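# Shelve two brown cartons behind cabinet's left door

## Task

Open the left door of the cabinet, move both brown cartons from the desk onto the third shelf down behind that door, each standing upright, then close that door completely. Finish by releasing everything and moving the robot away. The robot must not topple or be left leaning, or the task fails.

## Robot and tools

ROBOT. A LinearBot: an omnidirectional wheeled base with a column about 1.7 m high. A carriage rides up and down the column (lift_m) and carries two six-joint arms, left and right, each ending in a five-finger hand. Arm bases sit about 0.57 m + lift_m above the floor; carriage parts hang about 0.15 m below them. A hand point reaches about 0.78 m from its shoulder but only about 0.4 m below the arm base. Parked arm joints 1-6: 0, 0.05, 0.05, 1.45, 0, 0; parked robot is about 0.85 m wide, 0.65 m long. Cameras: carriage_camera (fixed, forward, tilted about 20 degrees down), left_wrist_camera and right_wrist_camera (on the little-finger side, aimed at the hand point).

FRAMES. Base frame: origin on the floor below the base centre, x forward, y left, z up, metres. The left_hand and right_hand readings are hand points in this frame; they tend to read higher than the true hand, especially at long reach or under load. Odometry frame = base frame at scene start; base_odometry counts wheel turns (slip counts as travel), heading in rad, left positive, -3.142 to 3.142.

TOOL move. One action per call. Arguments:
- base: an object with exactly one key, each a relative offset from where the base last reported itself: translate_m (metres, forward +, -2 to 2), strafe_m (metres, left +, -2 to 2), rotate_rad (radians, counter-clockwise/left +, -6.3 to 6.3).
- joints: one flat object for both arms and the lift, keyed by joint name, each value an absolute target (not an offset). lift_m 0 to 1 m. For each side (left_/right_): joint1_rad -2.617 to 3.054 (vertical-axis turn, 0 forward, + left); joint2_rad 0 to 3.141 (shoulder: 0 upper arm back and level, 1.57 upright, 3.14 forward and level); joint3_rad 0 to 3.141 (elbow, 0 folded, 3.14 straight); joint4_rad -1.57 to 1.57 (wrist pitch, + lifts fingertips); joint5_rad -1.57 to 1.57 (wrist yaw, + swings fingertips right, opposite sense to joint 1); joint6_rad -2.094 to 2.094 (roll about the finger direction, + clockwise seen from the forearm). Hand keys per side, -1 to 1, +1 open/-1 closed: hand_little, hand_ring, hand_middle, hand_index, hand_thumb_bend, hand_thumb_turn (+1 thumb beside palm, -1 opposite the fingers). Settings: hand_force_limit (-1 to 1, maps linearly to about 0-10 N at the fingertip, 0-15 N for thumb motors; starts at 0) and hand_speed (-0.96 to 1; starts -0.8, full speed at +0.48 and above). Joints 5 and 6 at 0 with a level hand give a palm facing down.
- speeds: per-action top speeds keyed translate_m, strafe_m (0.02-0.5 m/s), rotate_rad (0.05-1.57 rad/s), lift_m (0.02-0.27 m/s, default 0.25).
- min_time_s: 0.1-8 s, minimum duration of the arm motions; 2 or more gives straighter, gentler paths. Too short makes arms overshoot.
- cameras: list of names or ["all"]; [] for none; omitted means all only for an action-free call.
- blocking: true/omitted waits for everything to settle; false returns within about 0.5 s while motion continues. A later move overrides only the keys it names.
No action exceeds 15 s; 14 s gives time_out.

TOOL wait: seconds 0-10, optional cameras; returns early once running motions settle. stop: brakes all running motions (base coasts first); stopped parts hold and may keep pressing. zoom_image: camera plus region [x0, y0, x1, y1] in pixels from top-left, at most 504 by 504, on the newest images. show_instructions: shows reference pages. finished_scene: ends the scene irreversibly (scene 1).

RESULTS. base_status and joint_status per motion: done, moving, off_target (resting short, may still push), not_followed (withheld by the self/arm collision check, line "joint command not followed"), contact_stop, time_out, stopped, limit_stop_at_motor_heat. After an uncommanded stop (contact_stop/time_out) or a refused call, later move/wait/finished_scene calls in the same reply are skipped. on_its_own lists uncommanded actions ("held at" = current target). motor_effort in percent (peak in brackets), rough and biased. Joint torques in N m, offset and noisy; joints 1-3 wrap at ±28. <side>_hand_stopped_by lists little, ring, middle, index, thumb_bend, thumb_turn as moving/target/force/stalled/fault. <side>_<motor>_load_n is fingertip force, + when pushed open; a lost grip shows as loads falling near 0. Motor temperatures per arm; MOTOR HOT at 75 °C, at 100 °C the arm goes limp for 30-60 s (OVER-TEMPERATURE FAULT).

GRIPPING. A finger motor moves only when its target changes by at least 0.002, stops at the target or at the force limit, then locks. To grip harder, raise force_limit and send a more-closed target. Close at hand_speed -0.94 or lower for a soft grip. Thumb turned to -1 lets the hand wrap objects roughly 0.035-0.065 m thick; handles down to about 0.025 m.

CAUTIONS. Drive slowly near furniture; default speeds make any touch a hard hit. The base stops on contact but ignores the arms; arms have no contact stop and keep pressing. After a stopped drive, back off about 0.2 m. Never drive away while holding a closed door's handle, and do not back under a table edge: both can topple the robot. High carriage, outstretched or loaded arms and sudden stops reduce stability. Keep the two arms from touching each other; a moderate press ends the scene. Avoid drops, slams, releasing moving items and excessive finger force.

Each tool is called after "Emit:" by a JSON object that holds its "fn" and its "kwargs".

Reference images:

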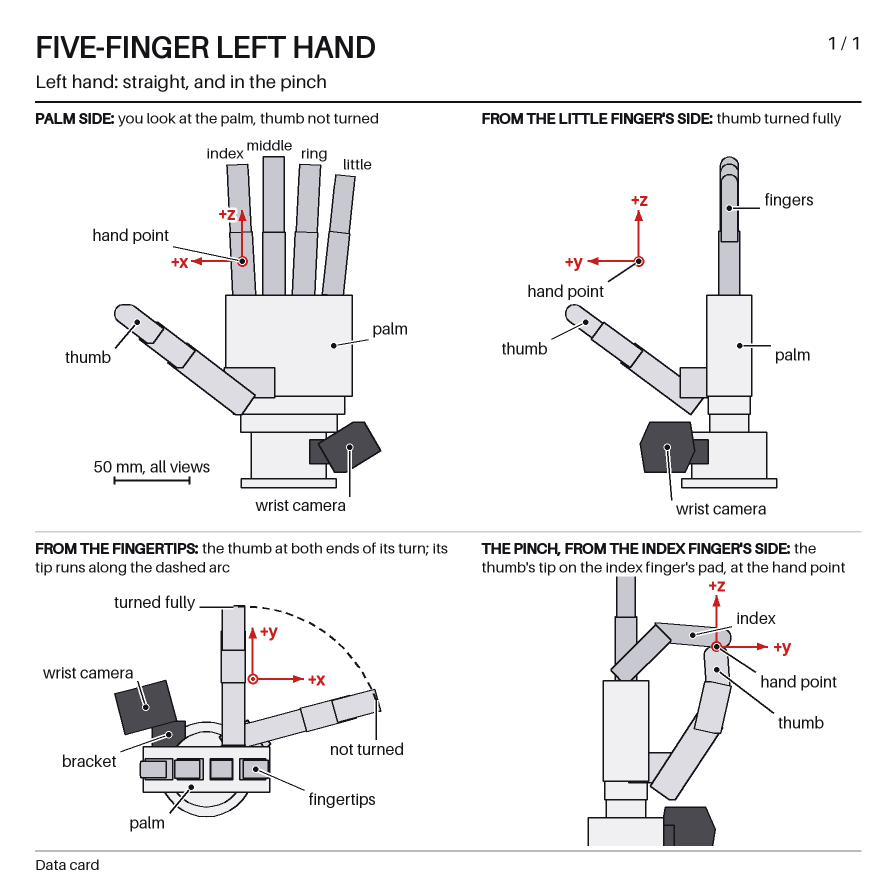

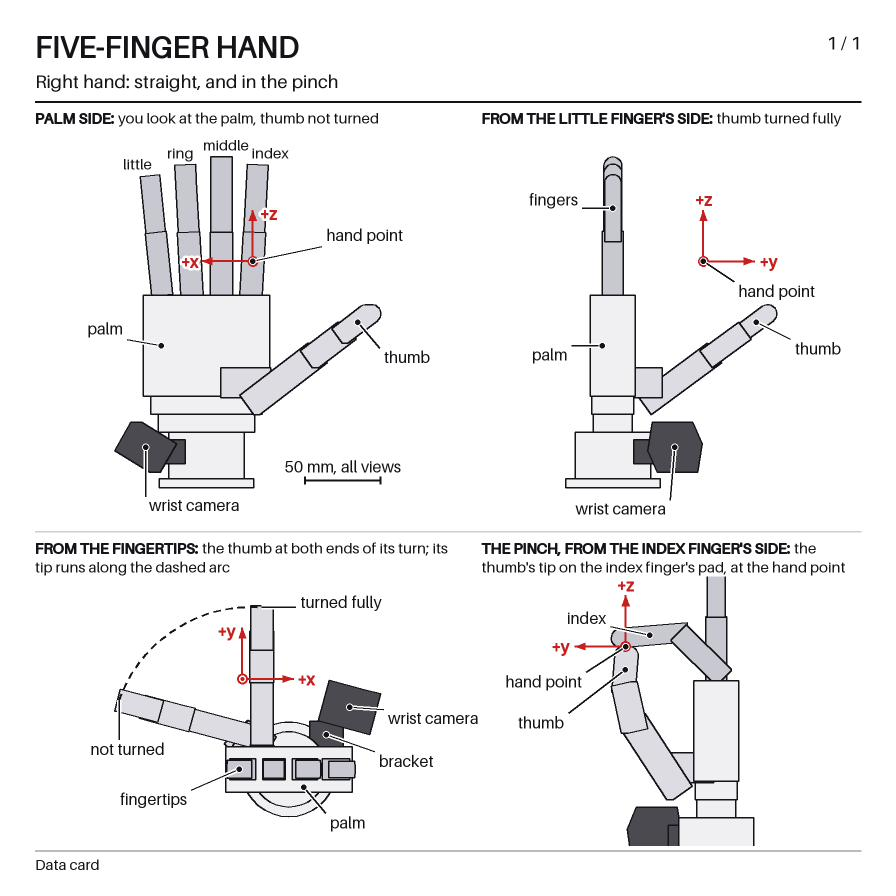

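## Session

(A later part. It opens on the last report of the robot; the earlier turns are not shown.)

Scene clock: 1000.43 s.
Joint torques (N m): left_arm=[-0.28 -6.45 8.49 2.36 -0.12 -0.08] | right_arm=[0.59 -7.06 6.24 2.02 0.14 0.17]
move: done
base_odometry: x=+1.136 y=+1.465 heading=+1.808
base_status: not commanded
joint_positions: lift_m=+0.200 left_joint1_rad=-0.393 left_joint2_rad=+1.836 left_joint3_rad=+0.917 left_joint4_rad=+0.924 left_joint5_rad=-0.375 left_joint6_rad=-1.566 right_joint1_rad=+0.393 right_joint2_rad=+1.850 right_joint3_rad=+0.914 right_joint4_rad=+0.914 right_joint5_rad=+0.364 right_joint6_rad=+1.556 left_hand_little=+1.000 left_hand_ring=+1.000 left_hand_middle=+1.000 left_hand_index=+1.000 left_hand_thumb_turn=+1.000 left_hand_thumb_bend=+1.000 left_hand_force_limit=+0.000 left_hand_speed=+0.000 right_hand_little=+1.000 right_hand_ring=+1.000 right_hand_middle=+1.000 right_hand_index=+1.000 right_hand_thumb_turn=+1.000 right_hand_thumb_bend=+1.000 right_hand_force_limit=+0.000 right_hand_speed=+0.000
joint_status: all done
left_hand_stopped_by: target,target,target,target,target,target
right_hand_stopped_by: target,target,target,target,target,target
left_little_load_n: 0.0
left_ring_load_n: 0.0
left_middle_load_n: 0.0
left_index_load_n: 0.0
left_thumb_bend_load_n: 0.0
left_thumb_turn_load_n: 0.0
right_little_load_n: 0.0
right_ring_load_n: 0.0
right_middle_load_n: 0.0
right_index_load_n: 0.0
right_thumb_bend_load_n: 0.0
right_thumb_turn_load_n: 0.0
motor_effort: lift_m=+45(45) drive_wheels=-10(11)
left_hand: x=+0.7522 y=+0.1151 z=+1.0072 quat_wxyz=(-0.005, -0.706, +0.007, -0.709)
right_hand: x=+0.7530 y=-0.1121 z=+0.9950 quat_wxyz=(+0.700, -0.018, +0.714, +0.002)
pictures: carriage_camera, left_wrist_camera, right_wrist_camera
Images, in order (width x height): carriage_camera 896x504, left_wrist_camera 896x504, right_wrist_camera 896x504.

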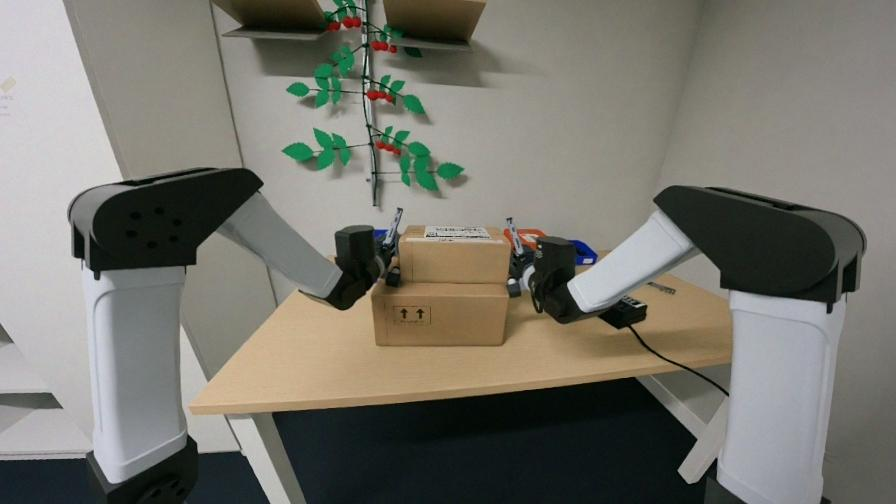

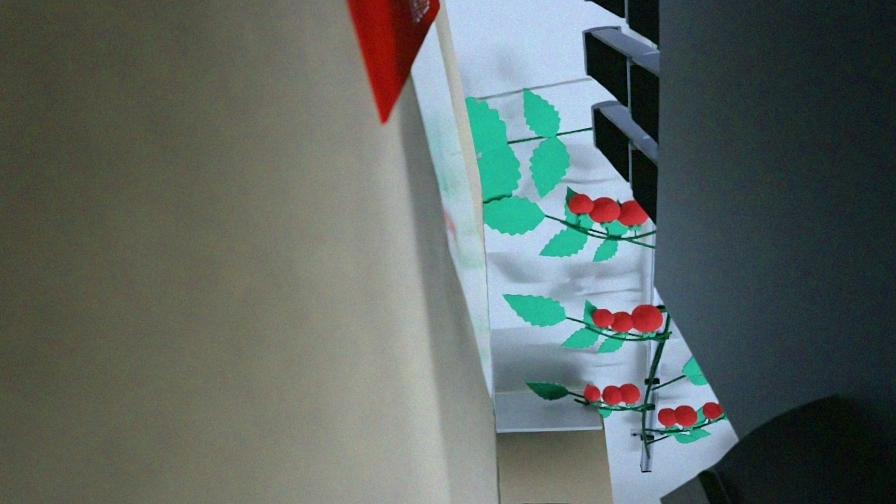

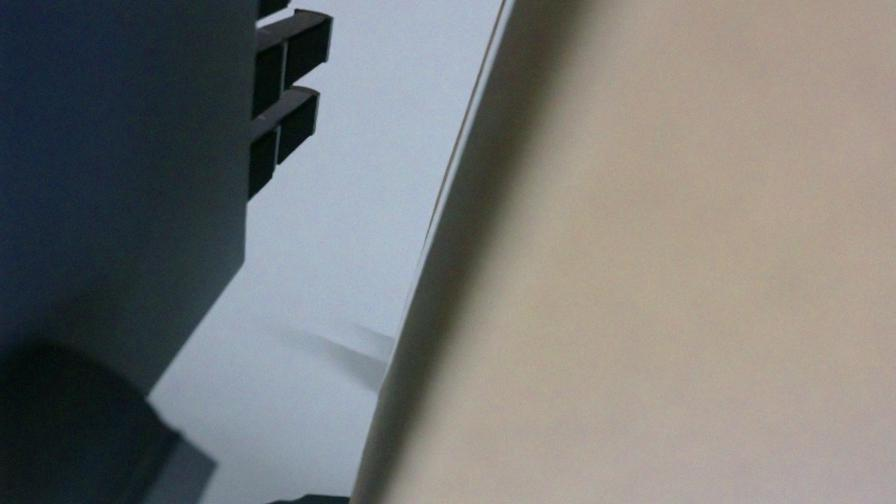

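Emit:
{"fn": "move", "kwargs": {"joints": {"left_joint1_rad": -0.44, "left_joint5_rad": -0.42, "right_joint1_rad": 0.44, "right_joint5_rad": 0.42}, "min_time_s": 2}}

Emit:
{"fn": "move", "kwargs": {"joints": {"left_joint1_rad": -0.47, "left_joint5_rad": -0.42, "right_joint1_rad": 0.47, "right_joint5_rad": 0.42}, "min_time_s": 2, "cameras": ["all"]}}

Emit:
{"fn": "zoom_image", "kwargs": {"camera": "carriage_camera", "region": [340, 200, 564, 360]}}

Scene clock: 1008.67 s.
Joint torques (N m): left_arm=[0.12 -6.43 8.59 2.35 -0.17 -0.06] | right_arm=[1.39 -7.04 6.23 2 0.07 0.14]
move: done
base_odometry: x=+1.136 y=+1.465 heading=+1.808
base_status: not commanded
joint_positions: lift_m=+0.200 left_joint1_rad=-0.436 left_joint2_rad=+1.836 left_joint3_rad=+0.917 left_joint4_rad=+0.924 left_joint5_rad=-0.411 left_joint6_rad=-1.566 right_joint1_rad=+0.424 right_joint2_rad=+1.850 right_joint3_rad=+0.914 right_joint4_rad=+0.914 right_joint5_rad=+0.414 right_joint6_rad=+1.556 left_hand_little=+1.000 left_hand_ring=+1.000 left_hand_middle=+1.000 left_hand_index=+1.000 left_hand_thumb_turn=+1.000 left_hand_thumb_bend=+1.000 left_hand_force_limit=+0.000 left_hand_speed=+0.000 right_hand_little=+1.000 right_hand_ring=+1.000 right_hand_middle=+1.000 right_hand_index=+1.000 right_hand_thumb_turn=+1.000 right_hand_thumb_bend=+1.000 right_hand_force_limit=+0.000 right_hand_speed=+0.000
joint_status: all done
left_hand_stopped_by: target,target,target,target,target,target
right_hand_stopped_by: target,target,target,target,target,target
left_little_load_n: 0.0
left_ring_load_n: 0.0
left_middle_load_n: 0.0
left_index_load_n: 0.0
left_thumb_bend_load_n: 0.0
left_thumb_turn_load_n: 0.0
right_little_load_n: 0.0
right_ring_load_n: 0.0
right_middle_load_n: 0.0
right_index_load_n: 0.0
right_thumb_bend_load_n: 0.0
right_thumb_turn_load_n: 0.0
motor_effort: lift_m=+44(45) drive_wheels=-11(11)
left_hand: x=+0.7456 y=+0.0997 z=+1.0072 quat_wxyz=(-0.008, -0.706, +0.010, -0.709)
right_hand: x=+0.7498 y=-0.1055 z=+0.9950 quat_wxyz=(+0.700, -0.012, +0.714, -0.005)
pictures: none

Scene clock: 1010.97 s.
Joint torques (N m): left_arm=[-1.33 -6.43 8.38 2.37 0.17 -0.01] | right_arm=[2.77 -7.08 6.23 1.99 -0.2 0.16]
move: off_target
base_odometry: x=+1.136 y=+1.465 heading=+1.808
base_status: not commanded
joint_positions: lift_m=+0.200 left_joint1_rad=-0.449 left_joint2_rad=+1.836 left_joint3_rad=+0.917 left_joint4_rad=+0.924 left_joint5_rad=-0.445 left_joint6_rad=-1.573 right_joint1_rad=+0.437 right_joint2_rad=+1.850 right_joint3_rad=+0.914 right_joint4_rad=+0.914 right_joint5_rad=+0.440 right_joint6_rad=+1.556 left_hand_little=+1.000 left_hand_ring=+1.000 left_hand_middle=+1.000 left_hand_index=+1.000 left_hand_thumb_turn=+1.000 left_hand_thumb_bend=+1.000 left_hand_force_limit=+0.000 left_hand_speed=+0.000 right_hand_little=+1.000 right_hand_ring=+1.000 right_hand_middle=+1.000 right_hand_index=+1.000 right_hand_thumb_turn=+1.000 right_hand_thumb_bend=+1.000 right_hand_force_limit=+0.000 right_hand_speed=+0.000
joint_status: left_joint1_rad off_target (ended at -0.449, target -0.470); right_joint1_rad off_target (ended at +0.436, target +0.470); the others done
left_hand_stopped_by: target,target,target,target,target,target
right_hand_stopped_by: target,target,target,target,target,target
left_little_load_n: 0.0
left_ring_load_n: 0.0
left_middle_load_n: 0.0
left_index_load_n: 0.0
left_thumb_bend_load_n: 0.0
left_thumb_turn_load_n: 0.0
right_little_load_n: 0.0
right_ring_load_n: 0.0
right_middle_load_n: 0.0
right_index_load_n: 0.0
right_thumb_bend_load_n: 0.0
right_thumb_turn_load_n: 0.0
motor_effort: lift_m=+44(45) drive_wheels=-10(11)
left_hand: x=+0.7448 y=+0.0994 z=+1.0075 quat_wxyz=(-0.003, -0.706, +0.000, -0.708)
right_hand: x=+0.7487 y=-0.1039 z=+0.9950 quat_wxyz=(+0.700, -0.007, +0.714, -0.010)
pictures: carriage_camera, left_wrist_camera, right_wrist_camera
Images, in order (width x height): carriage_camera 896x504, left_wrist_camera 896x504, right_wrist_camera 896x504.

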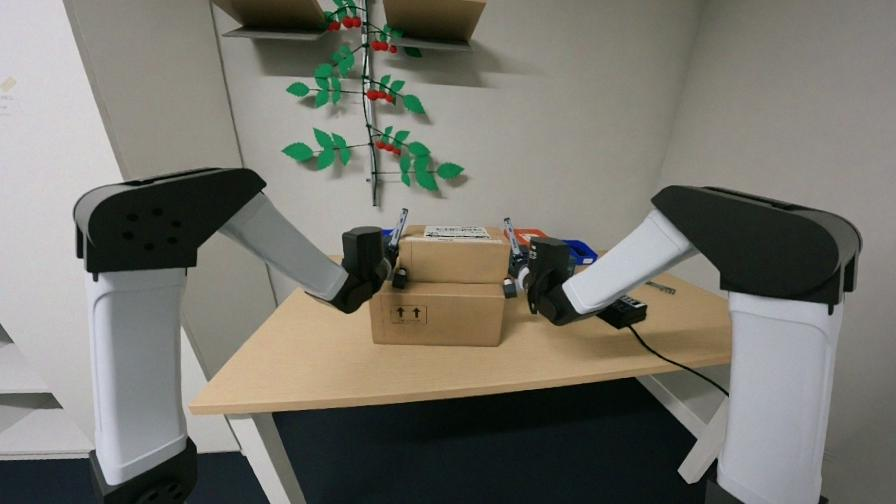

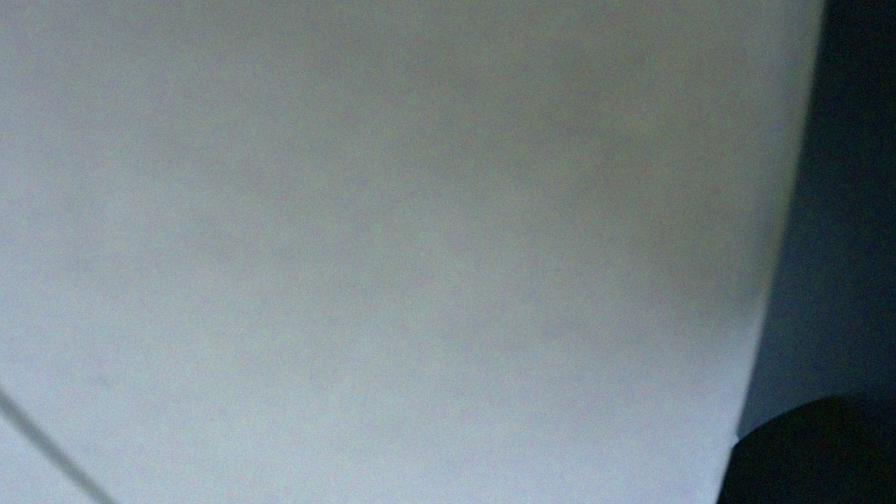

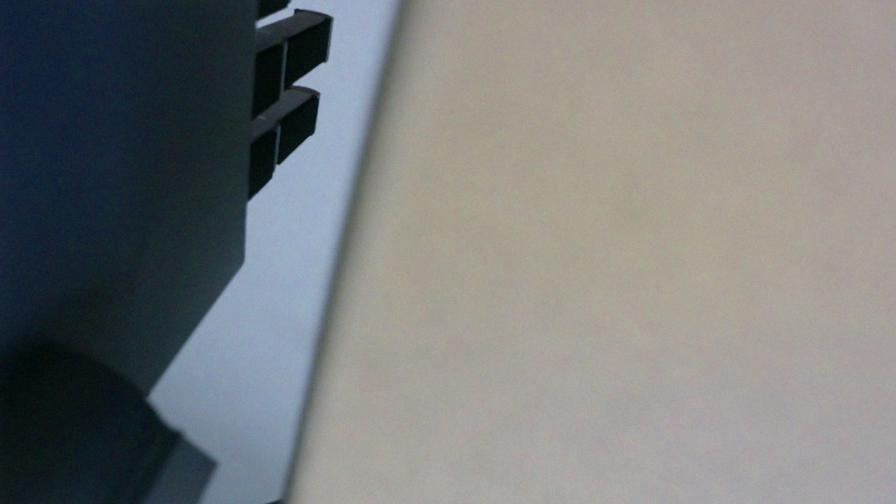

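Scaled by 2.250 from the camera's image (finer frame: 1280x720).

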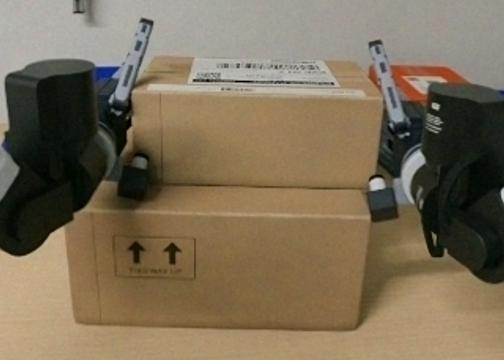

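Emit:
{"fn": "move", "kwargs": {"joints": {"left_joint1_rad": -0.37, "left_joint5_rad": -0.37, "right_joint1_rad": 0.36, "right_joint5_rad": 0.36}, "min_time_s": 1.5}}

Emit:
{"fn": "move", "kwargs": {"joints": {"lift_m": 0.222, "right_joint2_rad": 1.825, "right_joint4_rad": 0.90}, "min_time_s": 1.5, "cameras": ["carriage_camera"]}}

Emit:
{"fn": "zoom_image", "kwargs": {"camera": "carriage_camera", "region": [340, 200, 564, 360]}}

Scene clock: 1020.70 s.
Joint torques (N m): left_arm=[0.58 -6.53 8.66 2.34 0.01 0] | right_arm=[-0.66 -7.08 6.31 2 -0.11 0.13]
move: done
base_odometry: x=+1.136 y=+1.465 heading=+1.808
base_status: not commanded
joint_positions: lift_m=+0.200 left_joint1_rad=-0.374 left_joint2_rad=+1.836 left_joint3_rad=+0.917 left_joint4_rad=+0.924 left_joint5_rad=-0.379 left_joint6_rad=-1.573 right_joint1_rad=+0.367 right_joint2_rad=+1.850 right_joint3_rad=+0.914 right_joint4_rad=+0.914 right_joint5_rad=+0.377 right_joint6_rad=+1.557 left_hand_little=+1.000 left_hand_ring=+1.000 left_hand_middle=+1.000 left_hand_index=+1.000 left_hand_thumb_turn=+1.000 left_hand_thumb_bend=+1.000 left_hand_force_limit=+0.000 left_hand_speed=+0.000 right_hand_little=+1.000 right_hand_ring=+1.000 right_hand_middle=+1.000 right_hand_index=+1.000 right_hand_thumb_turn=+1.000 right_hand_thumb_bend=+1.000 right_hand_force_limit=+0.000 right_hand_speed=+0.000
joint_status: all done
left_hand_stopped_by: target,target,target,target,target,target
right_hand_stopped_by: target,target,target,target,target,target
left_little_load_n: 0.0
left_ring_load_n: 0.0
left_middle_load_n: 0.0
left_index_load_n: 0.0
left_thumb_bend_load_n: 0.0
left_thumb_turn_load_n: 0.0
right_little_load_n: 0.0
right_ring_load_n: 0.0
right_middle_load_n: 0.0
right_index_load_n: 0.0
right_thumb_bend_load_n: 0.0
right_thumb_turn_load_n: -0.5
motor_effort: lift_m=+44(45) drive_wheels=-10(11)
left_hand: x=+0.7561 y=+0.1259 z=+1.0075 quat_wxyz=(+0.000, -0.706, -0.003, -0.708)
right_hand: x=+0.7589 y=-0.1283 z=+0.9951 quat_wxyz=(+0.700, -0.004, +0.714, -0.011)
pictures: none

Scene clock: 1022.50 s.
Joint torques (N m): left_arm=[0.85 -6.52 8.51 2.38 0.01 -0.05] | right_arm=[-0.59 -8.99 6.24 1.91 -0.14 0.14]
move: done
base_odometry: x=+1.136 y=+1.465 heading=+1.808
base_status: not commanded
joint_positions: lift_m=+0.222 left_joint1_rad=-0.374 left_joint2_rad=+1.838 left_joint3_rad=+0.917 left_joint4_rad=+0.922 left_joint5_rad=-0.378 left_joint6_rad=-1.573 right_joint1_rad=+0.367 right_joint2_rad=+1.850 right_joint3_rad=+0.915 right_joint4_rad=+0.905 right_joint5_rad=+0.375 right_joint6_rad=+1.557 left_hand_little=+1.000 left_hand_ring=+1.000 left_hand_middle=+1.000 left_hand_index=+1.000 left_hand_thumb_turn=+1.000 left_hand_thumb_bend=+1.000 left_hand_force_limit=+0.000 left_hand_speed=+0.000 right_hand_little=+1.000 right_hand_ring=+1.000 right_hand_middle=+1.000 right_hand_index=+1.000 right_hand_thumb_turn=+1.000 right_hand_thumb_bend=+1.000 right_hand_force_limit=+0.000 right_hand_speed=+0.000
joint_status: all done
left_hand_stopped_by: target,target,target,target,target,target
right_hand_stopped_by: target,target,target,target,target,target
left_little_load_n: 0.0
left_ring_load_n: 0.0
left_middle_load_n: 0.0
left_index_load_n: 0.0
left_thumb_bend_load_n: 0.0
left_thumb_turn_load_n: 0.0
right_little_load_n: -0.5
right_ring_load_n: 0.0
right_middle_load_n: 0.0
right_index_load_n: 0.0
right_thumb_bend_load_n: 0.0
right_thumb_turn_load_n: 0.0
motor_effort: lift_m=+42(56) drive_wheels=-10(11)
left_hand: x=+0.7564 y=+0.1256 z=+1.0284 quat_wxyz=(+0.000, -0.707, -0.002, -0.707)
right_hand: x=+0.7592 y=-0.1279 z=+1.0152 quat_wxyz=(+0.697, -0.006, +0.717, -0.012)
Images, in order (width x height): carriage_camera 896x504.

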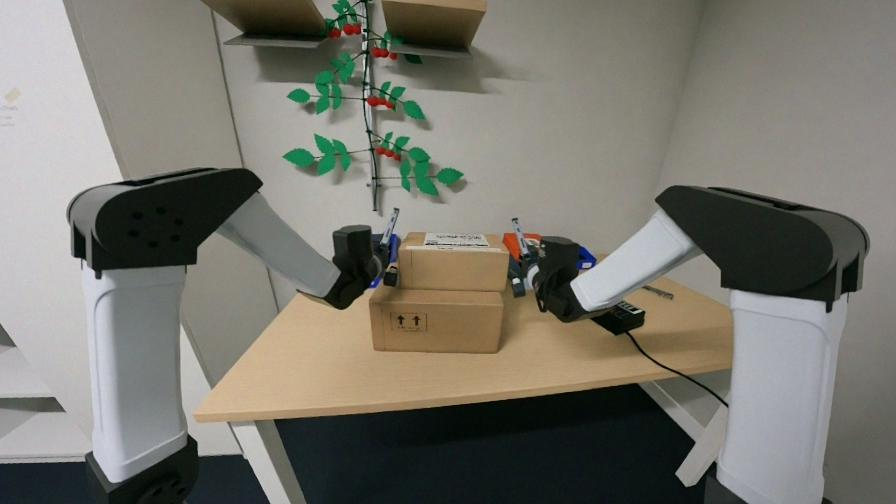

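Scaled by 2.250 from the camera's image (finer frame: 1280x720).

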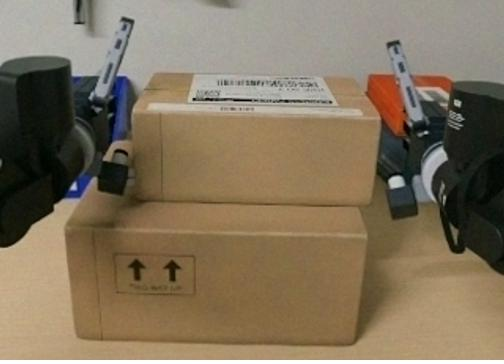

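Emit:
{"fn": "move", "kwargs": {"joints": {"left_joint1_rad": -0.44, "left_joint5_rad": -0.42, "right_joint1_rad": 0.44, "right_joint5_rad": 0.42}, "min_time_s": 2}}

Emit:
{"fn": "move", "kwargs": {"joints": {"left_joint1_rad": -0.48, "left_joint5_rad": -0.40, "right_joint1_rad": 0.48, "right_joint5_rad": 0.40}, "min_time_s": 2, "cameras": ["all"]}}

Emit:
{"fn": "zoom_image", "kwargs": {"camera": "carriage_camera", "region": [340, 200, 564, 360]}}

Scene clock: 1040.70 s.
Joint torques (N m): left_arm=[-0.16 -6.63 8.44 2.33 -0.12 -0.01] | right_arm=[0.59 -9.1 6.2 1.9 0.13 0.17]
move: done
base_odometry: x=+1.136 y=+1.465 heading=+1.808
base_status: not commanded
joint_positions: lift_m=+0.222 left_joint1_rad=-0.435 left_joint2_rad=+1.838 left_joint3_rad=+0.917 left_joint4_rad=+0.922 left_joint5_rad=-0.411 left_joint6_rad=-1.573 right_joint1_rad=+0.433 right_joint2_rad=+1.850 right_joint3_rad=+0.915 right_joint4_rad=+0.905 right_joint5_rad=+0.404 right_joint6_rad=+1.557 left_hand_little=+1.000 left_hand_ring=+1.000 left_hand_middle=+1.000 left_hand_index=+1.000 left_hand_thumb_turn=+1.000 left_hand_thumb_bend=+1.000 left_hand_force_limit=+0.000 left_hand_speed=+0.000 right_hand_little=+1.000 right_hand_ring=+1.000 right_hand_middle=+1.000 right_hand_index=+1.000 right_hand_thumb_turn=+1.000 right_hand_thumb_bend=+1.000 right_hand_force_limit=+0.000 right_hand_speed=+0.000
joint_status: all done
left_hand_stopped_by: target,target,target,target,target,target
right_hand_stopped_by: target,target,target,target,target,target
left_little_load_n: 0.0
left_ring_load_n: 0.0
left_middle_load_n: 0.0
left_index_load_n: 0.0
left_thumb_bend_load_n: 0.0
left_thumb_turn_load_n: 0.0
right_little_load_n: 0.0
right_ring_load_n: 0.0
right_middle_load_n: 0.0
right_index_load_n: 0.0
right_thumb_bend_load_n: 0.0
right_thumb_turn_load_n: -0.5
motor_effort: lift_m=+43(43) drive_wheels=-10(11)
left_hand: x=+0.7461 y=+0.1002 z=+1.0284 quat_wxyz=(-0.009, -0.707, +0.008, -0.707)
right_hand: x=+0.7475 y=-0.0985 z=+1.0153 quat_wxyz=(+0.697, -0.020, +0.717, +0.001)
pictures: none

Scene clock: 1043.00 s.
Joint torques (N m): left_arm=[-1.06 -6.68 8.43 2.28 0.12 -0.04] | right_arm=[2.39 -8.99 6.15 1.91 -0.19 0.09]
move: off_target
base_odometry: x=+1.136 y=+1.465 heading=+1.808
base_status: not commanded
joint_positions: lift_m=+0.222 left_joint1_rad=-0.462 left_joint2_rad=+1.838 left_joint3_rad=+0.917 left_joint4_rad=+0.934 left_joint5_rad=-0.419 left_joint6_rad=-1.573 right_joint1_rad=+0.451 right_joint2_rad=+1.850 right_joint3_rad=+0.915 right_joint4_rad=+0.904 right_joint5_rad=+0.423 right_joint6_rad=+1.563 left_hand_little=+1.000 left_hand_ring=+1.000 left_hand_middle=+1.000 left_hand_index=+1.000 left_hand_thumb_turn=+1.000 left_hand_thumb_bend=+1.000 left_hand_force_limit=+0.000 left_hand_speed=+0.000 right_hand_little=+1.000 right_hand_ring=+1.000 right_hand_middle=+1.000 right_hand_index=+1.000 right_hand_thumb_turn=+1.000 right_hand_thumb_bend=+1.000 right_hand_force_limit=+0.000 right_hand_speed=+0.000
joint_status: right_joint1_rad off_target (ended at +0.451, target +0.480); the others done
left_hand_stopped_by: target,target,target,target,target,target
right_hand_stopped_by: target,target,target,target,target,target
left_little_load_n: 0.0
left_ring_load_n: 0.0
left_middle_load_n: 0.0
left_index_load_n: 0.0
left_thumb_bend_load_n: 0.0
left_thumb_turn_load_n: 0.0
right_little_load_n: 0.0
right_ring_load_n: 0.0
right_middle_load_n: 0.0
right_index_load_n: 0.0
right_thumb_bend_load_n: 0.0
right_thumb_turn_load_n: 0.0
motor_effort: lift_m=+42(43) drive_wheels=-11(11)
left_hand: x=+0.7402 y=+0.0877 z=+1.0315 quat_wxyz=(-0.018, -0.703, +0.013, -0.711)
right_hand: x=+0.7450 y=-0.0934 z=+1.0154 quat_wxyz=(+0.697, -0.017, +0.717, +0.002)
pictures: carriage_camera, left_wrist_camera, right_wrist_camera
Images, in order (width x height): carriage_camera 896x504, left_wrist_camera 896x504, right_wrist_camera 896x504.

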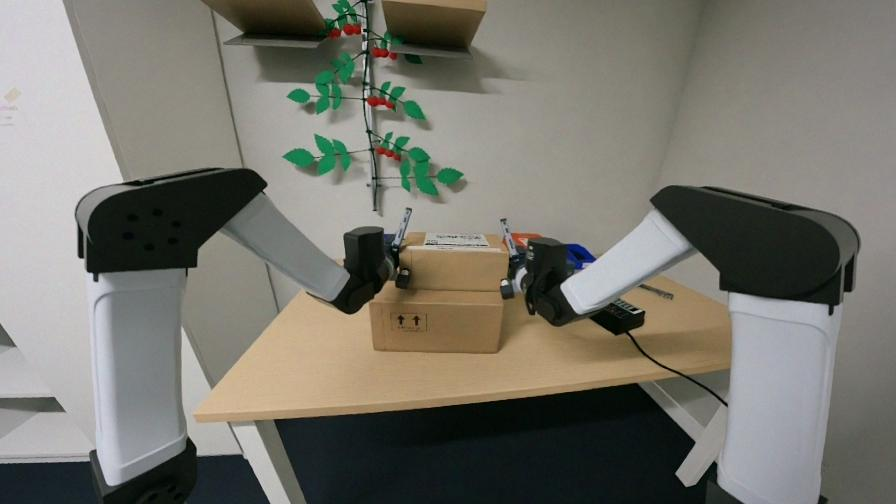

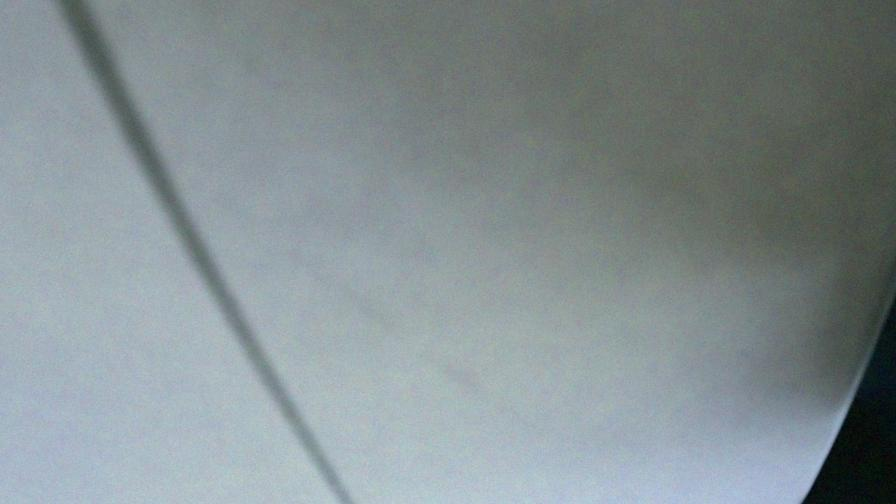

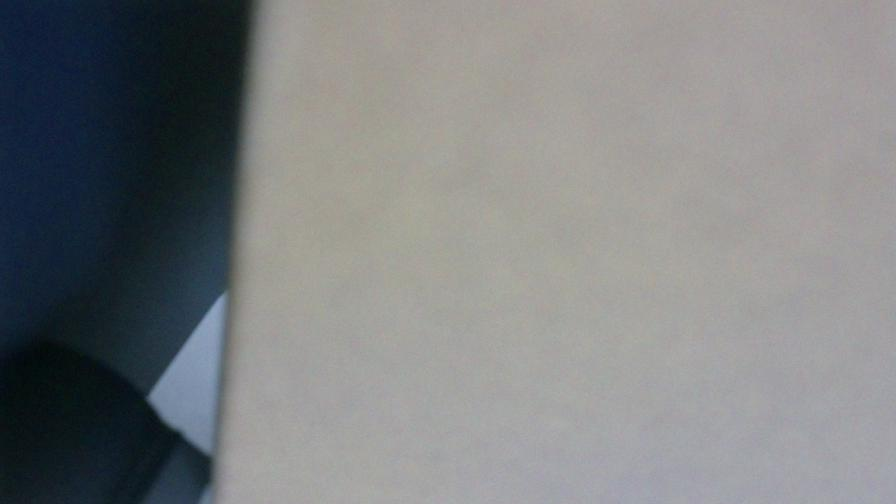

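Scaled by 2.250 from the camera's image (finer frame: 1280x720).

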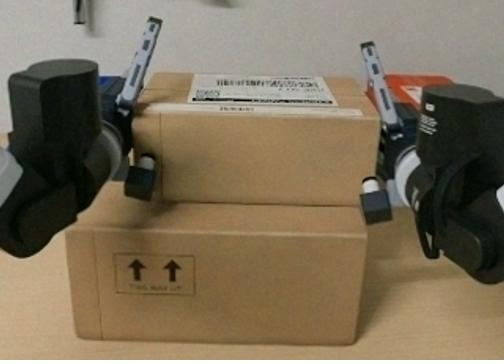

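Emit:
{"fn": "move", "kwargs": {"joints": {"left_joint1_rad": -0.56, "left_joint5_rad": -0.32, "right_joint1_rad": 0.56, "right_joint5_rad": 0.32}, "min_time_s": 3, "cameras": ["carriage_camera"]}}

Emit:
{"fn": "zoom_image", "kwargs": {"camera": "carriage_camera", "region": [340, 200, 564, 360]}}

Scene clock: 1053.87 s.
Joint torques (N m): left_arm=[-5.2 -6.63 8.36 1.85 1.26 0.03] | right_arm=[7.42 -9.02 6.15 1.91 -1.25 -0.24]
move: off_target
base_odometry: x=+1.136 y=+1.465 heading=+1.808
base_status: not commanded
joint_positions: lift_m=+0.222 left_joint1_rad=-0.494 left_joint2_rad=+1.838 left_joint3_rad=+0.917 left_joint4_rad=+0.965 left_joint5_rad=-0.456 left_joint6_rad=-1.575 right_joint1_rad=+0.472 right_joint2_rad=+1.850 right_joint3_rad=+0.915 right_joint4_rad=+0.902 right_joint5_rad=+0.459 right_joint6_rad=+1.589 left_hand_little=+1.000 left_hand_ring=+1.000 left_hand_middle=+1.000 left_hand_index=+1.000 left_hand_thumb_turn=+1.000 left_hand_thumb_bend=+1.000 left_hand_force_limit=+0.000 left_hand_speed=+0.000 right_hand_little=+1.000 right_hand_ring=+1.000 right_hand_middle=+1.000 right_hand_index=+1.000 right_hand_thumb_turn=+1.000 right_hand_thumb_bend=+1.000 right_hand_force_limit=+0.000 right_hand_speed=+0.000
joint_status: left_joint1_rad off_target (ended at -0.494, target -0.560); left_joint5_rad off_target (ended at -0.456, target -0.320); right_joint1_rad off_target (ended at +0.472, target +0.560); right_joint5_rad off_target (ended at +0.459, target +0.320)
left_hand_stopped_by: target,target,target,target,target,target
right_hand_stopped_by: target,target,target,target,target,target
left_little_load_n: 0.0
left_ring_load_n: 0.0
left_middle_load_n: 0.0
left_index_load_n: 0.0
left_thumb_bend_load_n: 0.0
left_thumb_turn_load_n: -0.5
right_little_load_n: 0.0
right_ring_load_n: 0.0
right_middle_load_n: 0.0
right_index_load_n: 0.0
right_thumb_bend_load_n: 0.0
right_thumb_turn_load_n: 0.0
motor_effort: lift_m=+42(44) drive_wheels=-10(11)
left_hand: x=+0.7343 y=+0.0795 z=+1.0403 quat_wxyz=(-0.022, -0.693, +0.005, -0.721)
right_hand: x=+0.7425 y=-0.0899 z=+1.0165 quat_wxyz=(+0.697, -0.003, +0.717, +0.006)
Images, in order (width x height): carriage_camera 896x504.

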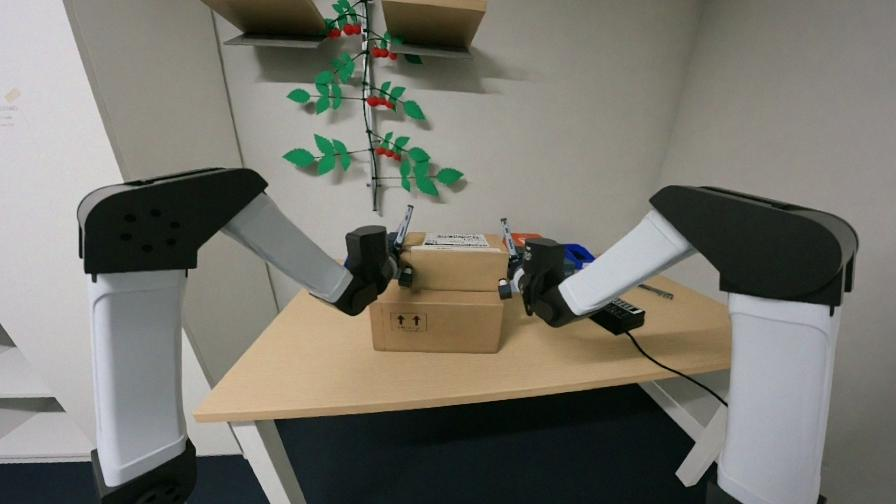

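Scaled by 2.250 from the camera's image (finer frame: 1280x720).

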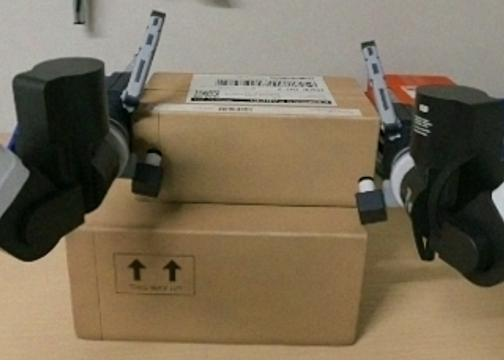

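Emit:
{"fn": "move", "kwargs": {"joints": {"left_joint1_rad": -0.42, "left_joint5_rad": -0.42, "right_joint1_rad": 0.42, "right_joint5_rad": 0.42}, "min_time_s": 2}}

Emit:
{"fn": "move", "kwargs": {"joints": {"left_joint2_rad": 1.885, "left_joint4_rad": 0.955, "left_joint6_rad": -1.57, "right_joint6_rad": 1.57, "right_joint4_rad": 0.91}, "min_time_s": 1.5, "cameras": ["carriage_camera"]}}

Emit:
{"fn": "zoom_image", "kwargs": {"camera": "carriage_camera", "region": [340, 200, 564, 360]}}

Scene clock: 1064.93 s.
Joint torques (N m): left_arm=[0.69 -6.49 8.51 2.32 -0.15 0.02] | right_arm=[-0.46 -8.98 6.23 1.95 -0.02 -0.17]
move: done
base_odometry: x=+1.136 y=+1.465 heading=+1.808
base_status: not commanded
joint_positions: lift_m=+0.222 left_joint1_rad=-0.424 left_joint2_rad=+1.838 left_joint3_rad=+0.917 left_joint4_rad=+0.928 left_joint5_rad=-0.413 left_joint6_rad=-1.575 right_joint1_rad=+0.426 right_joint2_rad=+1.850 right_joint3_rad=+0.915 right_joint4_rad=+0.900 right_joint5_rad=+0.424 right_joint6_rad=+1.584 left_hand_little=+1.000 left_hand_ring=+1.000 left_hand_middle=+1.000 left_hand_index=+1.000 left_hand_thumb_turn=+1.000 left_hand_thumb_bend=+1.000 left_hand_force_limit=+0.000 left_hand_speed=+0.000 right_hand_little=+1.000 right_hand_ring=+1.000 right_hand_middle=+1.000 right_hand_index=+1.000 right_hand_thumb_turn=+1.000 right_hand_thumb_bend=+1.000 right_hand_force_limit=+0.000 right_hand_speed=+0.000
joint_status: all done
left_hand_stopped_by: target,target,target,target,target,target
right_hand_stopped_by: target,target,target,target,target,target
left_little_load_n: 0.0
left_ring_load_n: 0.0
left_middle_load_n: 0.0
left_index_load_n: 0.0
left_thumb_bend_load_n: 0.0
left_thumb_turn_load_n: 0.0
right_little_load_n: 0.0
right_ring_load_n: 0.0
right_middle_load_n: 0.0
right_index_load_n: 0.0
right_thumb_bend_load_n: 0.0
right_thumb_turn_load_n: 0.0
motor_effort: lift_m=+42(43) drive_wheels=-10(11)
left_hand: x=+0.7483 y=+0.1062 z=+1.0301 quat_wxyz=(-0.006, -0.705, +0.002, -0.709)
right_hand: x=+0.7506 y=-0.1071 z=+1.0156 quat_wxyz=(+0.696, -0.001, +0.718, +0.000)
pictures: none

Scene clock: 1066.73 s.
Joint torques (N m): left_arm=[0.76 -6.09 8.43 2.5 -0.13 0] | right_arm=[-0.44 -9.05 6.17 2.04 -0.02 -0.17]
move: done
base_odometry: x=+1.136 y=+1.465 heading=+1.808
base_status: not commanded
joint_positions: lift_m=+0.222 left_joint1_rad=-0.424 left_joint2_rad=+1.864 left_joint3_rad=+0.917 left_joint4_rad=+0.943 left_joint5_rad=-0.413 left_joint6_rad=-1.575 right_joint1_rad=+0.426 right_joint2_rad=+1.850 right_joint3_rad=+0.915 right_joint4_rad=+0.900 right_joint5_rad=+0.424 right_joint6_rad=+1.584 left_hand_little=+1.000 left_hand_ring=+1.000 left_hand_middle=+1.000 left_hand_index=+1.000 left_hand_thumb_turn=+1.000 left_hand_thumb_bend=+1.000 left_hand_force_limit=+0.000 left_hand_speed=+0.000 right_hand_little=+1.000 right_hand_ring=+1.000 right_hand_middle=+1.000 right_hand_index=+1.000 right_hand_thumb_turn=+1.000 right_hand_thumb_bend=+1.000 right_hand_force_limit=+0.000 right_hand_speed=+0.000
joint_status: all done
left_hand_stopped_by: target,target,target,target,target,target
right_hand_stopped_by: target,target,target,target,target,target
left_little_load_n: 0.0
left_ring_load_n: 0.0
left_middle_load_n: 0.0
left_index_load_n: 0.0
left_thumb_bend_load_n: 0.0
left_thumb_turn_load_n: 0.0
right_little_load_n: 0.0
right_ring_load_n: 0.0
right_middle_load_n: 0.0
right_index_load_n: 0.0
right_thumb_bend_load_n: 0.0
right_thumb_turn_load_n: 0.0
motor_effort: lift_m=+42(43) drive_wheels=-10(11)
left_hand: x=+0.7508 y=+0.1050 z=+1.0201 quat_wxyz=(-0.005, -0.708, +0.003, -0.706)
right_hand: x=+0.7506 y=-0.1071 z=+1.0155 quat_wxyz=(+0.696, -0.001, +0.718, +0.000)
Images, in order (width x height): carriage_camera 896x504.

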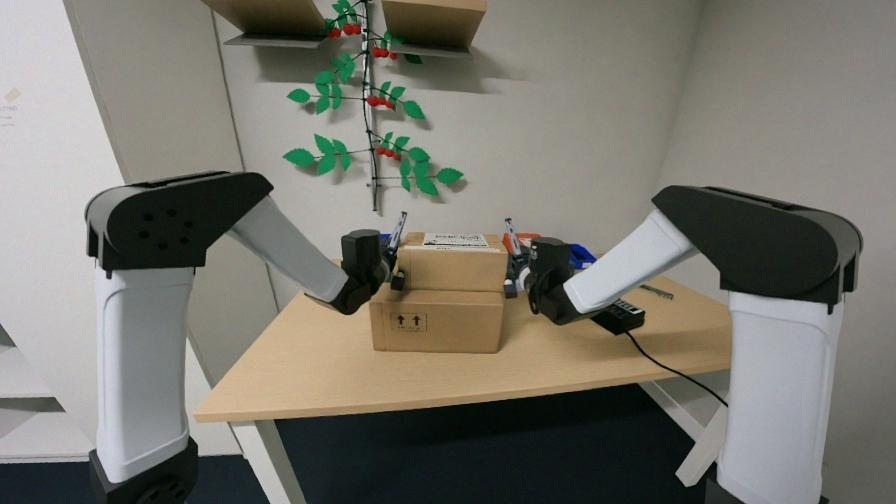

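Scaled by 2.250 from the camera's image (finer frame: 1280x720).

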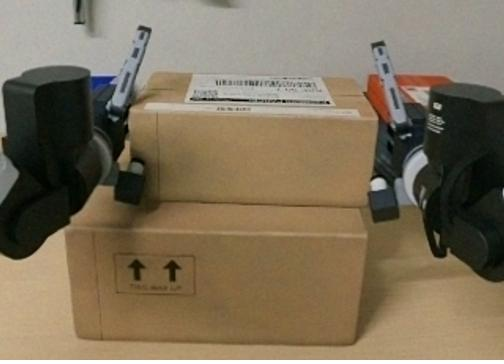

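Emit:
{"fn": "move", "kwargs": {"joints": {"lift_m": 0.215, "left_joint2_rad": 1.905, "left_joint4_rad": 0.975}, "min_time_s": 1.5}}

Emit:
{"fn": "move", "kwargs": {"joints": {"left_joint1_rad": -0.49, "left_joint5_rad": -0.40, "right_joint1_rad": 0.49, "right_joint5_rad": 0.40}, "min_time_s": 2, "cameras": ["carriage_camera"]}}

Emit:
{"fn": "zoom_image", "kwargs": {"camera": "carriage_camera", "region": [340, 200, 564, 360]}}

Scene clock: 1071.63 s.
Joint torques (N m): left_arm=[0.73 -5.75 8.34 2.43 -0.15 0.04] | right_arm=[-0.55 -8.94 6.17 1.99 -0.03 -0.18]
move: done
base_odometry: x=+1.136 y=+1.465 heading=+1.808
base_status: not commanded
joint_positions: lift_m=+0.215 left_joint1_rad=-0.424 left_joint2_rad=+1.881 left_joint3_rad=+0.917 left_joint4_rad=+0.971 left_joint5_rad=-0.413 left_joint6_rad=-1.575 right_joint1_rad=+0.426 right_joint2_rad=+1.848 right_joint3_rad=+0.915 right_joint4_rad=+0.900 right_joint5_rad=+0.424 right_joint6_rad=+1.584 left_hand_little=+1.000 left_hand_ring=+1.000 left_hand_middle=+1.000 left_hand_index=+1.000 left_hand_thumb_turn=+1.000 left_hand_thumb_bend=+1.000 left_hand_force_limit=+0.000 left_hand_speed=+0.000 right_hand_little=+1.000 right_hand_ring=+1.000 right_hand_middle=+1.000 right_hand_index=+1.000 right_hand_thumb_turn=+1.000 right_hand_thumb_bend=+1.000 right_hand_force_limit=+0.000 right_hand_speed=+0.000
joint_status: all done
left_hand_stopped_by: target,target,target,target,target,target
right_hand_stopped_by: target,target,target,target,target,target
left_little_load_n: 0.0
left_ring_load_n: 0.0
left_middle_load_n: 0.0
left_index_load_n: 0.0
left_thumb_bend_load_n: 0.0
left_thumb_turn_load_n: 0.0
right_little_load_n: 0.0
right_ring_load_n: 0.0
right_middle_load_n: 0.0
right_index_load_n: 0.0
right_thumb_bend_load_n: 0.0
right_thumb_turn_load_n: 0.0
motor_effort: lift_m=+44(46) drive_wheels=-11(11)
left_hand: x=+0.7519 y=+0.1046 z=+1.0112 quat_wxyz=(-0.006, -0.705, +0.002, -0.709)
right_hand: x=+0.7504 y=-0.1072 z=+1.0095 quat_wxyz=(+0.696, -0.001, +0.718, +0.000)
pictures: none

Scene clock: 1073.93 s.
Joint torques (N m): left_arm=[-2.73 -5.67 8.29 2.45 0.47 0.06] | right_arm=[3.22 -8.94 6.19 2.01 -0.36 -0.17]
move: off_target
base_odometry: x=+1.136 y=+1.465 heading=+1.808
base_status: not commanded
joint_positions: lift_m=+0.215 left_joint1_rad=-0.454 left_joint2_rad=+1.881 left_joint3_rad=+0.917 left_joint4_rad=+0.971 left_joint5_rad=-0.456 left_joint6_rad=-1.582 right_joint1_rad=+0.451 right_joint2_rad=+1.848 right_joint3_rad=+0.915 right_joint4_rad=+0.900 right_joint5_rad=+0.443 right_joint6_rad=+1.584 left_hand_little=+1.000 left_hand_ring=+1.000 left_hand_middle=+1.000 left_hand_index=+1.000 left_hand_thumb_turn=+1.000 left_hand_thumb_bend=+1.000 left_hand_force_limit=+0.000 left_hand_speed=+0.000 right_hand_little=+1.000 right_hand_ring=+1.000 right_hand_middle=+1.000 right_hand_index=+1.000 right_hand_thumb_turn=+1.000 right_hand_thumb_bend=+1.000 right_hand_force_limit=+0.000 right_hand_speed=+0.000
joint_status: left_joint1_rad off_target (ended at -0.454, target -0.490); left_joint5_rad off_target (ended at -0.456, target -0.400); right_joint1_rad off_target (ended at +0.451, target +0.490); right_joint5_rad off_target (ended at +0.443, target +0.400)
left_hand_stopped_by: target,target,target,target,target,target
right_hand_stopped_by: target,target,target,target,target,target
left_little_load_n: 0.0
left_ring_load_n: 0.0
left_middle_load_n: 0.0
left_index_load_n: 0.0
left_thumb_bend_load_n: 0.0
left_thumb_turn_load_n: 0.0
right_little_load_n: 0.0
right_ring_load_n: 0.0
right_middle_load_n: 0.0
right_index_load_n: 0.0
right_thumb_bend_load_n: -0.5
right_thumb_turn_load_n: 0.0
motor_effort: lift_m=+44(46) drive_wheels=-11(11)
left_hand: x=+0.7481 y=+0.0978 z=+1.0117 quat_wxyz=(-0.004, -0.705, -0.006, -0.709)
right_hand: x=+0.7461 y=-0.0977 z=+1.0095 quat_wxyz=(+0.697, -0.003, +0.718, +0.002)
Images, in order (width x height): carriage_camera 896x504.

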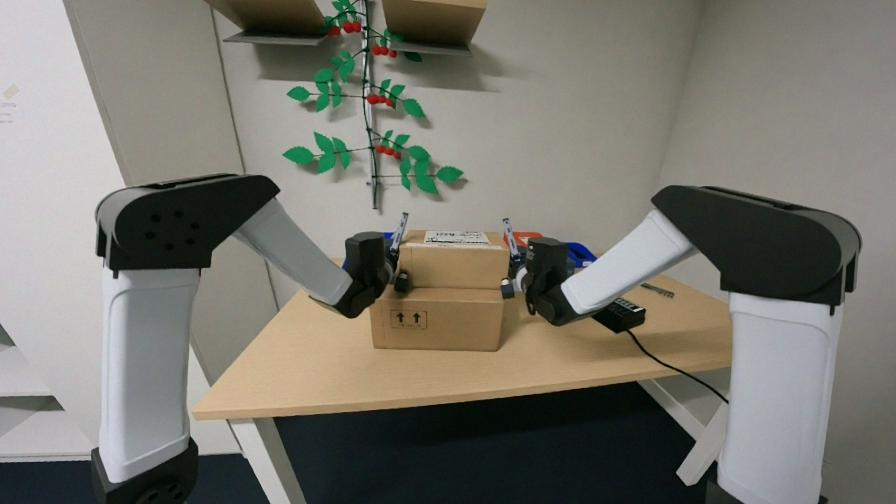

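Scaled by 2.250 from the camera's image (finer frame: 1280x720).

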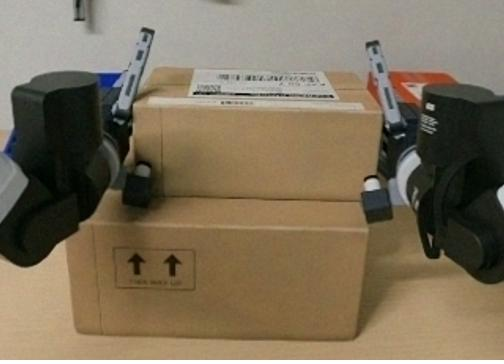

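Emit:
{"fn": "move", "kwargs": {"joints": {"left_joint1_rad": -0.57, "left_joint5_rad": -0.33, "right_joint1_rad": 0.57, "right_joint5_rad": 0.32}, "min_time_s": 3, "cameras": ["carriage_camera"]}}

Emit:
{"fn": "zoom_image", "kwargs": {"camera": "carriage_camera", "region": [340, 200, 564, 360]}}

Scene clock: 1079.83 s.
Joint torques (N m): left_arm=[-7.2 -5.65 8.09 2.39 1.45 0.4] | right_arm=[9.13 -8.87 6.13 2 -1.55 -0.55]
move: off_target
base_odometry: x=+1.136 y=+1.465 heading=+1.808
base_status: not commanded
joint_positions: lift_m=+0.215 left_joint1_rad=-0.485 left_joint2_rad=+1.881 left_joint3_rad=+0.917 left_joint4_rad=+0.970 left_joint5_rad=-0.491 left_joint6_rad=-1.614 right_joint1_rad=+0.462 right_joint2_rad=+1.848 right_joint3_rad=+0.915 right_joint4_rad=+0.900 right_joint5_rad=+0.492 right_joint6_rad=+1.615 left_hand_little=+1.000 left_hand_ring=+1.000 left_hand_middle=+1.000 left_hand_index=+1.000 left_hand_thumb_turn=+1.000 left_hand_thumb_bend=+1.000 left_hand_force_limit=+0.000 left_hand_speed=+0.000 right_hand_little=+1.000 right_hand_ring=+1.000 right_hand_middle=+1.000 right_hand_index=+1.000 right_hand_thumb_turn=+1.000 right_hand_thumb_bend=+1.000 right_hand_force_limit=+0.000 right_hand_speed=+0.000
joint_status: left_joint1_rad off_target (ended at -0.484, target -0.570); left_joint5_rad off_target (ended at -0.491, target -0.330); right_joint1_rad off_target (ended at +0.462, target +0.570); right_joint5_rad off_target (ended at +0.492, target +0.320)
left_hand_stopped_by: target,target,target,target,target,target
right_hand_stopped_by: target,target,target,target,target,target
left_little_load_n: 0.0
left_ring_load_n: -0.5
left_middle_load_n: 0.0
left_index_load_n: 0.0
left_thumb_bend_load_n: -0.5
left_thumb_turn_load_n: 0.0
right_little_load_n: 0.0
right_ring_load_n: 0.0
right_middle_load_n: 0.0
right_index_load_n: 0.0
right_thumb_bend_load_n: -0.5
right_thumb_turn_load_n: 0.0
motor_effort: lift_m=+45(46) drive_wheels=-11(11)
left_hand: x=+0.7433 y=+0.0896 z=+1.0134 quat_wxyz=(-0.014, -0.705, -0.018, -0.709)
right_hand: x=+0.7466 y=-0.1027 z=+1.0114 quat_wxyz=(+0.697, +0.021, +0.717, -0.001)
Images, in order (width x height): carriage_camera 896x504.

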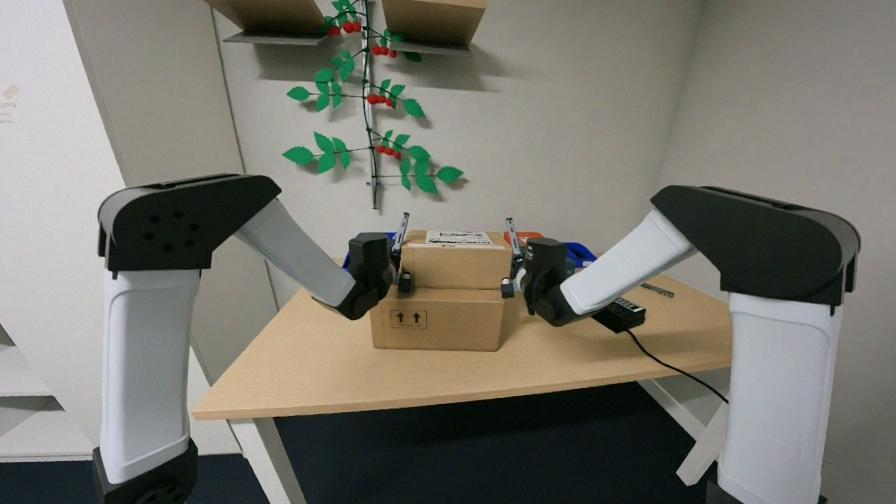

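Scaled by 2.250 from the camera's image (finer frame: 1280x720).

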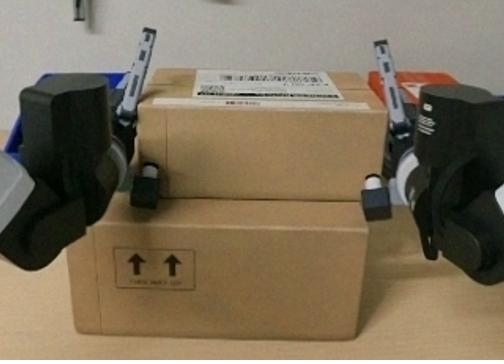

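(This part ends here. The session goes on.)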